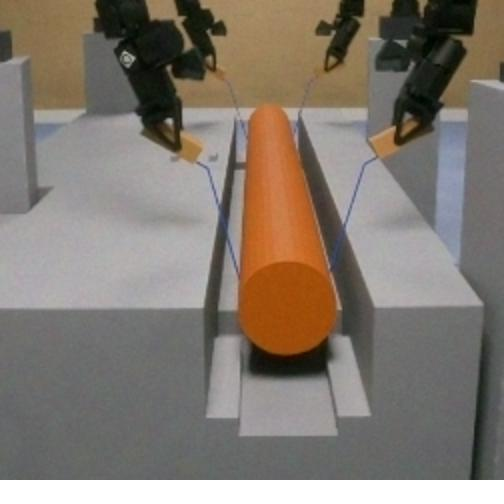

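>>> {"fn": "move", "kwargs": {"arm1": {"target": [-0.635, -0.045, 0.645, 0.2126, -0.6744, 0.6744, 0.2126], "speed": 0.05}, "arm2": {"target": [-0.690, 0.288, 0.635, 0.2126, 0.6744, 0.6744, -0.2126], "speed": 0.05}, "arm3": {"target": [0.933, -0.021, 0.662, 0.2126, -0.6744, 0.6744, 0.2126], "speed": 0.05}, "arm4": {"target": [0.883, 0.298, 0.623, 0.2126, 0.6744, 0.6744, -0.2126], "speed": 0.05}, "cameras": []}}

>>> {"fn": "move", "kwargs": {"arm1": {"target": [-0.634, -0.044, 0.631, 0.2126, -0.6744, 0.6744, 0.2126], "speed": 0.035}, "arm2": {"target": [-0.690, 0.289, 0.620, 0.2126, 0.6744, 0.6744, -0.2126], "speed": 0.035}, "arm3": {"target": [0.933, -0.019, 0.648, 0.2126, -0.6744, 0.6744, 0.2126], "speed": 0.035}, "arm4": {"target": [0.883, 0.299, 0.606, 0.2126, 0.6744, 0.6744, -0.2126], "speed": 0.035}, "cameras": ["cam_low"]}}

>>> {"fn": "zoom_image", "kwargs": {"camera": "cam_low", "region": [200, 140, 452, 380]}}

Scene clock: 102.27 s.
Joint torques (N m): arm1=[-1.2 -22.71 6.84 2.18 -1.33 0.05] | arm2=[-1.96 -21.71 3.49 0.28 -2.49 0.04] | arm3=[1.32 -30.74 7.01 2.14 -1.52 0] | arm4=[-1.44 -16.56 2.1 1.05 -1.77 -0.03]
Heat: arm1: hottest joint2_rad 36 °C; arm2: hottest joint2_rad 38 °C; arm3: hottest joint3_rad 37 °C; arm4: hottest joint5_rad 36 °C.
move: arm1 off_target; arm2 off_target; arm3 off_target; arm4 off_target
Joint velocities: within noise
arm1.joint_positions: joint1_rad=-0.654 joint2_rad=+2.275 joint3_rad=+1.051 joint4_rad=-0.035 joint5_rad=-0.434 joint6_rad=-0.742 gripper_m=+0.03392
arm1.joint_status: not commanded
arm1.hand: x=-0.6721 y=-0.0777 z=+0.6066 quat_wxyz=(-0.153, +0.677, -0.690, -0.205) (m; scene frame)
arm1.hand_target: x=-0.6366 y=-0.0472 z=+0.6468 quat_wxyz=(-0.212, +0.675, -0.674, -0.212) (m; scene frame)
arm1.hand_status: off_target (0.063 m and 7.1 deg from the pose sent, 0.043 m and 6.8 deg at the start)
arm2.joint_positions: joint1_rad=-1.166 joint2_rad=+2.268 joint3_rad=+0.847 joint4_rad=-0.037 joint5_rad=-0.512 joint6_rad=-1.180 gripper_m=+0.03461
arm2.joint_status: not commanded
arm2.hand: x=-0.6552 y=+0.2992 z=+0.6009 quat_wxyz=(-0.214, -0.687, -0.676, +0.159) (m; scene frame)
arm2.hand_target: x=-0.6889 y=+0.2888 z=+0.6341 quat_wxyz=(-0.212, -0.674, -0.675, +0.212) (m; scene frame)
arm2.hand_status: off_target (0.050 m and 6.3 deg from the pose sent, 0.041 m and 6.8 deg at the start)
arm3.joint_positions: joint1_rad=-0.815 joint2_rad=+2.322 joint3_rad=+1.109 joint4_rad=-0.039 joint5_rad=-0.326 joint6_rad=-0.560 gripper_m=+0.03468
arm3.joint_status: not commanded
arm3.hand: x=+0.8946 y=-0.0789 z=+0.5955 quat_wxyz=(-0.130, +0.676, -0.701, -0.188) (m; scene frame)
arm3.hand_target: x=+0.9300 y=-0.0255 z=+0.6638 quat_wxyz=(-0.212, +0.675, -0.674, -0.212) (m; scene frame)
arm3.hand_status: off_target (0.096 m and 10.4 deg from the pose sent, 0.077 m and 10.3 deg at the start)
arm4.joint_positions: joint1_rad=-1.306 joint2_rad=+2.120 joint3_rad=+0.653 joint4_rad=+0.023 joint5_rad=-0.534 joint6_rad=-1.190 gripper_m=+0.03473
arm4.joint_status: not commanded
arm4.hand: x=+0.9121 y=+0.3050 z=+0.5992 quat_wxyz=(-0.216, -0.686, -0.675, +0.165) (m; scene frame)
arm4.hand_target: x=+0.8836 y=+0.2986 z=+0.6224 quat_wxyz=(-0.212, -0.674, -0.675, +0.212) (m; scene frame)
arm4.hand_status: off_target (0.038 m and 5.7 deg from the pose sent, 0.035 m and 6.4 deg at the start)
pictures: none
No camera images: "cameras" was empty.

Scene clock: 103.30 s.
Joint torques (N m): arm1=[-1.32 -23.41 6.19 2.18 -1.3 0.01] | arm2=[-2.26 -21.83 3.17 0.43 -2.5 0.01] | arm3=[1.26 -30.8 6.69 2.22 -1.53 0.01] | arm4=[-1.49 -16.85 1.68 1.07 -1.73 -0.06]
Heat: arm1: hottest joint2_rad 36 °C; arm2: hottest joint2_rad 38 °C; arm3: hottest joint3_rad 36 °C; arm4: hottest joint5_rad 36 °C.
move: arm1 off_target; arm2 off_target; arm3 off_target; arm4 off_target
Joint velocities: within noise
arm1.joint_positions: joint1_rad=-0.654 joint2_rad=+2.311 joint3_rad=+1.070 joint4_rad=-0.013 joint5_rad=-0.434 joint6_rad=-0.741 gripper_m=+0.03392
arm1.joint_status: not commanded
arm1.hand: x=-0.6693 y=-0.0748 z=+0.5943 quat_wxyz=(-0.156, +0.678, -0.689, -0.205) (m; scene frame)
arm1.hand_target: x=-0.6355 y=-0.0460 z=+0.6324 quat_wxyz=(-0.212, +0.675, -0.674, -0.212) (m; scene frame)
arm1.hand_status: off_target (0.059 m and 6.8 deg from the pose sent, 0.056 m and 7.1 deg at the start)
arm2.joint_positions: joint1_rad=-1.166 joint2_rad=+2.309 joint3_rad=+0.859 joint4_rad=-0.009 joint5_rad=-0.512 joint6_rad=-1.180 gripper_m=+0.03461
arm2.joint_status: not commanded
arm2.hand: x=-0.6540 y=+0.2994 z=+0.5869 quat_wxyz=(-0.214, -0.687, -0.676, +0.159) (m; scene frame)
arm2.hand_target: x=-0.6890 y=+0.2899 z=+0.6192 quat_wxyz=(-0.211, -0.674, -0.675, +0.212) (m; scene frame)
arm2.hand_status: off_target (0.050 m and 6.4 deg from the pose sent, 0.041 m and 6.3 deg at the start)
arm3.joint_positions: joint1_rad=-0.814 joint2_rad=+2.357 joint3_rad=+1.125 joint4_rad=-0.017 joint5_rad=-0.324 joint6_rad=-0.559 gripper_m=+0.03468
arm3.joint_status: not commanded
arm3.hand: x=+0.8956 y=-0.0773 z=+0.5825 quat_wxyz=(-0.131, +0.676, -0.701, -0.188) (m; scene frame)
arm3.hand_target: x=+0.9302 y=-0.0234 z=+0.6499 quat_wxyz=(-0.212, +0.675, -0.674, -0.212) (m; scene frame)
arm3.hand_status: off_target (0.095 m and 10.2 deg from the pose sent, 0.088 m and 10.3 deg at the start)
arm4.joint_positions: joint1_rad=-1.306 joint2_rad=+2.175 joint3_rad=+0.668 joint4_rad=+0.064 joint5_rad=-0.535 joint6_rad=-1.190 gripper_m=+0.03473
arm4.joint_status: not commanded
arm4.hand: x=+0.9121 y=+0.3047 z=+0.5836 quat_wxyz=(-0.216, -0.686, -0.675, +0.165) (m; scene frame)
arm4.hand_target: x=+0.8836 y=+0.2996 z=+0.6054 quat_wxyz=(-0.211, -0.674, -0.675, +0.212) (m; scene frame)
arm4.hand_status: off_target (0.037 m and 5.6 deg from the pose sent, 0.031 m and 5.7 deg at the start)
pictures: cam_low

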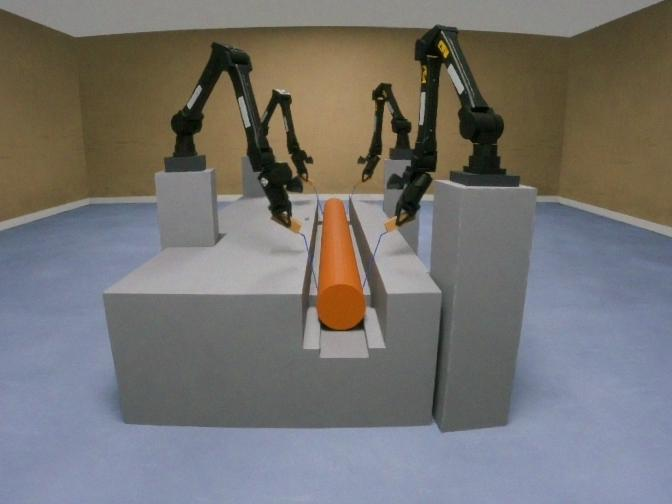

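Scaled by 2.000.

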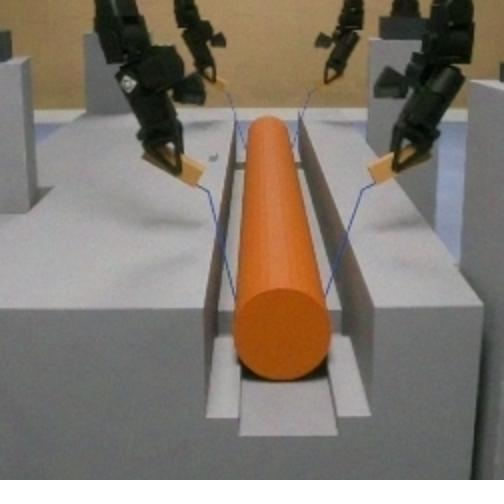

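>>> {"fn": "move", "kwargs": {"arm1": {"target": [-0.634, -0.044, 0.613, 0.2126, -0.6744, 0.6744, 0.2126], "speed": 0.03}, "arm2": {"target": [-0.690, 0.290, 0.603, 0.2126, 0.6744, 0.6744, -0.2126], "speed": 0.03}, "arm3": {"target": [0.932, -0.017, 0.634, 0.2126, -0.6744, 0.6744, 0.2126], "speed": 0.03}, "arm4": {"target": [0.884, 0.301, 0.589, 0.2126, 0.6744, 0.6744, -0.2126], "speed": 0.03}, "cameras": []}}

>>> {"fn": "move", "kwargs": {"arm1": {"target": [-0.634, -0.044, 0.598, 0.2126, -0.6744, 0.6744, 0.2126], "speed": 0.03}, "arm2": {"target": [-0.690, 0.291, 0.588, 0.2126, 0.6744, 0.6744, -0.2126], "speed": 0.03}, "arm3": {"target": [0.931, -0.017, 0.621, 0.2126, -0.6744, 0.6744, 0.2126], "speed": 0.03}, "arm4": {"target": [0.884, 0.302, 0.575, 0.2126, 0.6744, 0.6744, -0.2126], "speed": 0.03}, "cameras": ["cam_low"]}}

>>> {"fn": "zoom_image", "kwargs": {"camera": "cam_low", "region": [200, 140, 452, 380]}}

Scene clock: 108.47 s.
Joint torques (N m): arm1=[-1.32 -22.48 5.83 2.26 -1.25 0.07] | arm2=[-2.43 -21.89 2.39 0.38 -2.44 -0.03] | arm3=[1.32 -30.15 6.75 2.26 -1.54 0.02] | arm4=[-1.49 -15.74 1.36 1.13 -1.46 -0.04]
Heat: arm1: hottest joint2_rad 36 °C; arm2: hottest joint5_rad 39 °C; arm3: hottest joint3_rad 36 °C; arm4: hottest joint5_rad 36 °C.
move: arm1 off_target; arm2 off_target; arm3 off_target; arm4 off_target
Joint velocities: within noise
arm1.joint_positions: joint1_rad=-0.652 joint2_rad=+2.352 joint3_rad=+1.087 joint4_rad=+0.017 joint5_rad=-0.434 joint6_rad=-0.741 gripper_m=+0.03392
arm1.joint_status: not commanded
arm1.hand: x=-0.6684 y=-0.0736 z=+0.5789 quat_wxyz=(-0.158, +0.678, -0.688, -0.205) (m; scene frame)
arm1.hand_target: x=-0.6354 y=-0.0457 z=+0.6145 quat_wxyz=(-0.212, +0.675, -0.674, -0.212) (m; scene frame)
arm1.hand_status: off_target (0.057 m and 6.5 deg from the pose sent, 0.050 m and 6.8 deg at the start)
arm2.joint_positions: joint1_rad=-1.166 joint2_rad=+2.358 joint3_rad=+0.882 joint4_rad=+0.022 joint5_rad=-0.514 joint6_rad=-1.180 gripper_m=+0.03461
arm2.joint_status: not commanded
arm2.hand: x=-0.6557 y=+0.2982 z=+0.5708 quat_wxyz=(-0.214, -0.687, -0.676, +0.161) (m; scene frame)
arm2.hand_target: x=-0.6890 y=+0.2908 z=+0.6020 quat_wxyz=(-0.212, -0.674, -0.675, +0.212) (m; scene frame)
arm2.hand_status: off_target (0.048 m and 6.1 deg from the pose sent, 0.041 m and 6.4 deg at the start)
arm3.joint_positions: joint1_rad=-0.812 joint2_rad=+2.379 joint3_rad=+1.136 joint4_rad=+0.003 joint5_rad=-0.323 joint6_rad=-0.557 gripper_m=+0.03468
arm3.joint_status: not commanded
arm3.hand: x=+0.8966 y=-0.0742 z=+0.5748 quat_wxyz=(-0.136, +0.676, -0.700, -0.188) (m; scene frame)
arm3.hand_target: x=+0.9294 y=-0.0211 z=+0.6363 quat_wxyz=(-0.212, +0.675, -0.674, -0.212) (m; scene frame)
arm3.hand_status: off_target (0.090 m and 9.7 deg from the pose sent, 0.087 m and 10.2 deg at the start)
arm4.joint_positions: joint1_rad=-1.312 joint2_rad=+2.219 joint3_rad=+0.681 joint4_rad=+0.104 joint5_rad=-0.544 joint6_rad=-1.197 gripper_m=+0.03473
arm4.joint_status: not commanded
arm4.hand: x=+0.9099 y=+0.3046 z=+0.5716 quat_wxyz=(-0.218, -0.684, -0.675, +0.172) (m; scene frame)
arm4.hand_target: x=+0.8844 y=+0.3014 z=+0.5888 quat_wxyz=(-0.212, -0.674, -0.675, +0.212) (m; scene frame)
arm4.hand_status: off_target (0.031 m and 4.8 deg from the pose sent, 0.029 m and 5.6 deg at the start)
pictures: none
No camera images: "cameras" was empty.

Scene clock: 109.50 s.
Joint torques (N m): arm1=[-1.26 -21.3 6.05 2.3 -1.04 0.06] | arm2=[-2.67 -20.54 2.5 0.57 -2.08 -0.02] | arm3=[1.67 -27.81 6.78 2.28 -1.35 0.06] | arm4=[-1.03 -14.15 1.36 1.22 -0.97 -0.01]
Heat: arm1: hottest joint2_rad 36 °C; arm2: hottest joint5_rad 39 °C; arm3: hottest joint3_rad 35 °C; arm4: hottest joint5_rad 36 °C.
move: arm1 off_target; arm2 off_target; arm3 off_target; arm4 off_target
Joint velocities: within noise
arm1.joint_positions: joint1_rad=-0.652 joint2_rad=+2.364 joint3_rad=+1.102 joint4_rad=+0.040 joint5_rad=-0.439 joint6_rad=-0.741 gripper_m=+0.03392
arm1.joint_status: not commanded
arm1.hand: x=-0.6620 y=-0.0666 z=+0.5778 quat_wxyz=(-0.171, +0.679, -0.684, -0.207) (m; scene frame)
arm1.hand_target: x=-0.6349 y=-0.0451 z=+0.5995 quat_wxyz=(-0.212, +0.675, -0.674, -0.212) (m; scene frame)
arm1.hand_status: off_target (0.041 m and 4.9 deg from the pose sent, 0.049 m and 6.5 deg at the start)
arm2.joint_positions: joint1_rad=-1.166 joint2_rad=+2.385 joint3_rad=+0.895 joint4_rad=+0.043 joint5_rad=-0.523 joint6_rad=-1.184 gripper_m=+0.03461
arm2.joint_status: not commanded
arm2.hand: x=-0.6577 y=+0.2958 z=+0.5630 quat_wxyz=(-0.216, -0.683, -0.677, +0.167) (m; scene frame)
arm2.hand_target: x=-0.6892 y=+0.2917 z=+0.5876 quat_wxyz=(-0.212, -0.674, -0.675, +0.212) (m; scene frame)
arm2.hand_status: off_target (0.041 m and 5.4 deg from the pose sent, 0.039 m and 6.1 deg at the start)
arm3.joint_positions: joint1_rad=-0.811 joint2_rad=+2.383 joint3_rad=+1.149 joint4_rad=+0.025 joint5_rad=-0.326 joint6_rad=-0.557 gripper_m=+0.03468
arm3.joint_status: not commanded
arm3.hand: x=+0.9023 y=-0.0653 z=+0.5770 quat_wxyz=(-0.150, +0.676, -0.695, -0.192) (m; scene frame)
arm3.hand_target: x=+0.9290 y=-0.0199 z=+0.6235 quat_wxyz=(-0.212, +0.675, -0.674, -0.213) (m; scene frame)
arm3.hand_status: off_target (0.071 m and 8.0 deg from the pose sent, 0.081 m and 9.7 deg at the start)
arm4.joint_positions: joint1_rad=-1.322 joint2_rad=+2.246 joint3_rad=+0.694 joint4_rad=+0.133 joint5_rad=-0.558 joint6_rad=-1.201 gripper_m=+0.03473
arm4.joint_status: not commanded
arm4.hand: x=+0.9039 y=+0.3041 z=+0.5656 quat_wxyz=(-0.219, -0.682, -0.673, +0.183) (m; scene frame)
arm4.hand_target: x=+0.8841 y=+0.3023 z=+0.5751 quat_wxyz=(-0.212, -0.674, -0.675, +0.212) (m; scene frame)
arm4.hand_status: off_target (0.022 m and 3.6 deg from the pose sent, 0.026 m and 4.8 deg at the start)
pictures: cam_low

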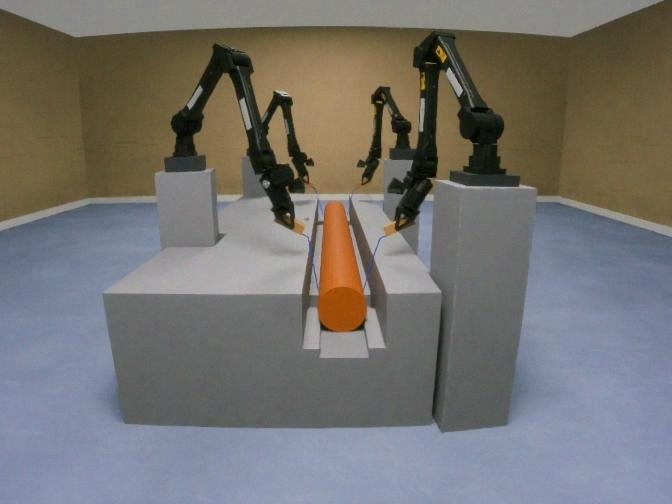

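Scaled by 2.000.

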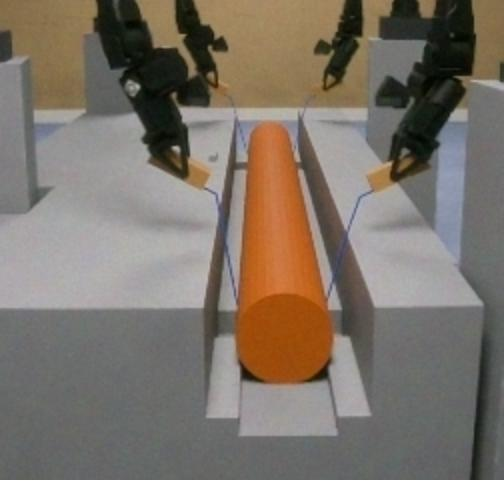

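>>> {"fn": "move", "kwargs": {"arm1": {"target": [-0.640, -0.050, 0.575, 0.2126, -0.6744, 0.6744, 0.2126], "speed": 0.035}, "arm2": {"target": [-0.688, 0.291, 0.567, 0.2126, 0.6744, 0.6744, -0.2126], "speed": 0.035}, "arm3": {"target": [0.922, -0.025, 0.592, 0.2126, -0.6744, 0.6744, 0.2126], "speed": 0.035}, "arm4": {"target": [0.886, 0.301, 0.560, 0.2126, 0.6744, 0.6744, -0.2126], "speed": 0.035}, "cameras": ["cam_low"]}}

>>> {"fn": "zoom_image", "kwargs": {"camera": "cam_low", "region": [200, 140, 452, 380]}}

>>> {"fn": "move", "kwargs": {"arm1": {"target": [-0.663, -0.112, 0.503, 0.2988, -0.6409, 0.6409, 0.2988], "speed": 0.12}, "arm2": {"target": [-0.677, 0.299, 0.505, 0.2988, 0.6409, 0.6409, -0.2988], "speed": 0.12}, "arm3": {"target": [0.906, -0.112, 0.505, 0.2988, -0.6409, 0.6409, 0.2988], "speed": 0.12}, "arm4": {"target": [0.893, 0.299, 0.505, 0.2988, 0.6409, 0.6409, -0.2988], "speed": 0.12}, "cameras": ["cam_low"]}}

>>> {"fn": "zoom_image", "kwargs": {"camera": "cam_low", "region": [200, 140, 452, 380]}}

Scene clock: 118.20 s.
Joint torques (N m): arm1=[-1.08 -18.49 5.46 2.02 -0.64 0.06] | arm2=[-1.9 -17.44 3.02 0.7 -1.19 0.05] | arm3=[1.67 -23.59 5.9 1.87 -0.8 0.08] | arm4=[-0.5 -12.92 1.21 1.22 -0.62 0.05]
Heat: arm1: hottest joint2_rad 37 °C; arm2: hottest joint2_rad 38 °C; arm3: hottest joint2_rad 36 °C; arm4: hottest joint5_rad 35 °C.
move: arm1 off_target; arm2 off_target; arm3 off_target; arm4 off_target
Joint velocities: within noise
arm1.joint_positions: joint1_rad=-0.652 joint2_rad=+2.382 joint3_rad=+1.110 joint4_rad=+0.102 joint5_rad=-0.449 joint6_rad=-0.741 gripper_m=+0.03392
arm1.joint_status: not commanded
arm1.hand: x=-0.6547 y=-0.0580 z=+0.5762 quat_wxyz=(-0.196, +0.680, -0.675, -0.210) (m; scene frame)
arm1.hand_target: x=-0.6404 y=-0.0504 z=+0.5755 quat_wxyz=(-0.212, +0.675, -0.674, -0.213) (m; scene frame)
arm1.hand_status: off_target (0.017 m and 2.0 deg from the pose sent, 0.028 m and 5.0 deg at the start)
arm2.joint_positions: joint1_rad=-1.175 joint2_rad=+2.406 joint3_rad=+0.911 joint4_rad=+0.079 joint5_rad=-0.545 joint6_rad=-1.187 gripper_m=+0.03461
arm2.joint_status: not commanded
arm2.hand: x=-0.6663 y=+0.2930 z=+0.5587 quat_wxyz=(-0.219, -0.679, -0.676, +0.185) (m; scene frame)
arm2.hand_target: x=-0.6877 y=+0.2914 z=+0.5673 quat_wxyz=(-0.212, -0.674, -0.675, +0.212) (m; scene frame)
arm2.hand_status: off_target (0.023 m and 3.3 deg from the pose sent, 0.031 m and 5.4 deg at the start)
arm3.joint_positions: joint1_rad=-0.810 joint2_rad=+2.399 joint3_rad=+1.159 joint4_rad=+0.108 joint5_rad=-0.336 joint6_rad=-0.554 gripper_m=+0.03468
arm3.joint_status: not commanded
arm3.hand: x=+0.9108 y=-0.0500 z=+0.5789 quat_wxyz=(-0.185, +0.675, -0.685, -0.202) (m; scene frame)
arm3.hand_target: x=+0.9215 y=-0.0260 z=+0.5930 quat_wxyz=(-0.212, +0.674, -0.674, -0.213) (m; scene frame)
arm3.hand_status: off_target (0.030 m and 3.6 deg from the pose sent, 0.047 m and 8.0 deg at the start)
arm4.joint_positions: joint1_rad=-1.323 joint2_rad=+2.280 joint3_rad=+0.708 joint4_rad=+0.175 joint5_rad=-0.567 joint6_rad=-1.202 gripper_m=+0.03473
arm4.joint_status: not commanded
arm4.hand: x=+0.8993 y=+0.3015 z=+0.5571 quat_wxyz=(-0.218, -0.678, -0.674, +0.194) (m; scene frame)
arm4.hand_target: x=+0.8861 y=+0.3011 z=+0.5602 quat_wxyz=(-0.212, -0.674, -0.675, +0.212) (m; scene frame)
arm4.hand_status: off_target (0.014 m and 2.2 deg from the pose sent, 0.019 m and 3.6 deg at the start)
pictures: cam_low

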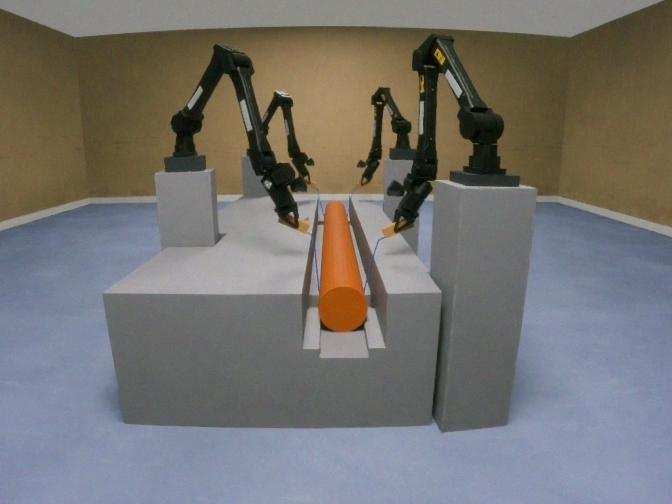

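Scaled by 2.000.

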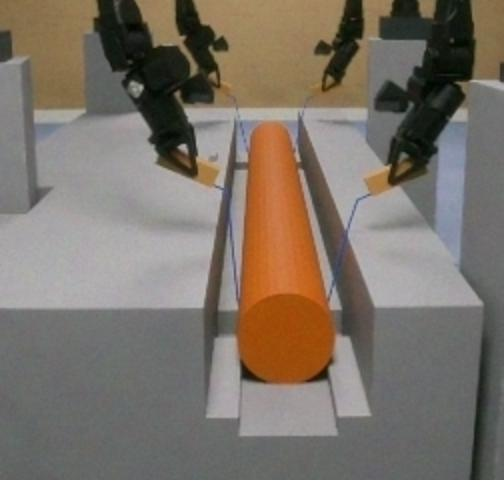

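Scene clock: 120.00 s.
Joint torques (N m): arm1=[0.09 -17.44 0.62 2.24 -0.56 0] | arm2=[-1.32 -16.79 0.55 0.64 -0.91 0.05] | arm3=[0.97 -20.84 0.73 1.88 -0.7 -0.08] | arm4=[-0.32 -13.57 -0.51 1.22 -0.64 -0.01]
Heat: arm1: hottest joint2_rad 36 °C; arm2: hottest joint2_rad 38 °C; arm3: hottest joint2_rad 36 °C; arm4: hottest joint5_rad 35 °C.
move: arm1 done; arm2 off_target; arm3 done; arm4 off_target
Joint velocities: within noise
arm1.joint_positions: joint1_rad=-0.786 joint2_rad=+2.642 joint3_rad=+1.059 joint4_rad=+0.607 joint5_rad=-0.693 joint6_rad=-0.741 gripper_m=+0.03392
arm1.joint_status: not commanded
arm1.hand: x=-0.6599 y=-0.1076 z=+0.5095 quat_wxyz=(-0.298, +0.642, -0.640, -0.298) (m; scene frame)
arm1.hand_target: x=-0.6631 y=-0.1119 z=+0.5031 quat_wxyz=(-0.299, +0.641, -0.641, -0.299) (m; scene frame)
arm1.hand_status: done (0.008 m and 0.2 deg from the pose sent, 0.091 m and 16.7 deg at the start)
arm2.joint_positions: joint1_rad=-1.280 joint2_rad=+2.659 joint3_rad=+1.006 joint4_rad=+0.296 joint5_rad=-0.823 joint6_rad=-1.237 gripper_m=+0.03461
arm2.joint_status: not commanded
arm2.hand: x=-0.6667 y=+0.2978 z=+0.5026 quat_wxyz=(-0.306, -0.646, -0.639, +0.284) (m; scene frame)
arm2.hand_target: x=-0.6770 y=+0.2991 z=+0.5052 quat_wxyz=(-0.299, -0.641, -0.641, +0.299) (m; scene frame)
arm2.hand_status: off_target (0.011 m and 2.0 deg from the pose sent, 0.055 m and 17.0 deg at the start)
arm3.joint_positions: joint1_rad=-0.939 joint2_rad=+2.679 joint3_rad=+1.053 joint4_rad=+0.729 joint5_rad=-0.559 joint6_rad=-0.562 gripper_m=+0.03468
arm3.joint_status: not commanded
arm3.hand: x=+0.9024 y=-0.1135 z=+0.5025 quat_wxyz=(-0.289, +0.640, -0.647, -0.298) (m; scene frame)
arm3.hand_target: x=+0.9060 y=-0.1120 z=+0.5051 quat_wxyz=(-0.299, +0.641, -0.641, -0.299) (m; scene frame)
arm3.hand_status: done (0.005 m and 1.3 deg from the pose sent, 0.097 m and 18.3 deg at the start)
arm4.joint_positions: joint1_rad=-1.413 joint2_rad=+2.563 joint3_rad=+0.800 joint4_rad=+0.414 joint5_rad=-0.836 joint6_rad=-1.232 gripper_m=+0.03473
arm4.joint_status: not commanded
arm4.hand: x=+0.9031 y=+0.2988 z=+0.5021 quat_wxyz=(-0.307, -0.649, -0.637, +0.283) (m; scene frame)
arm4.hand_target: x=+0.8931 y=+0.2991 z=+0.5051 quat_wxyz=(-0.299, -0.641, -0.641, +0.299) (m; scene frame)
arm4.hand_status: off_target (0.011 m and 2.3 deg from the pose sent, 0.053 m and 16.2 deg at the start)
pictures: cam_low

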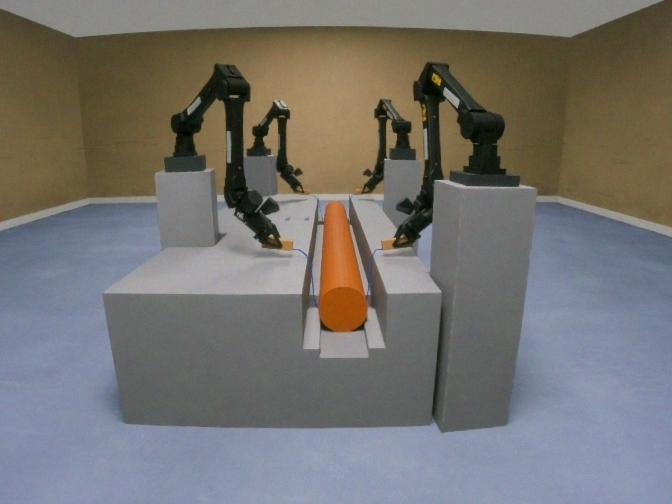

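Scaled by 2.000.

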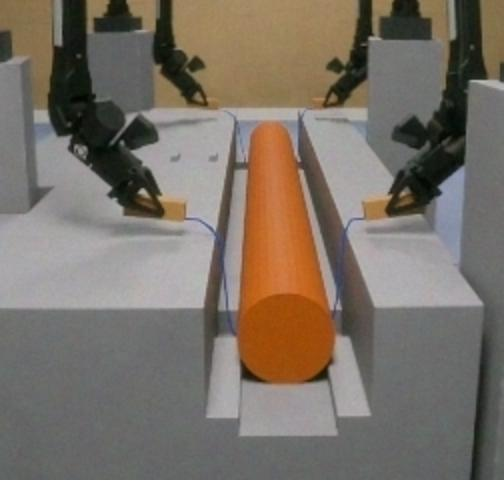

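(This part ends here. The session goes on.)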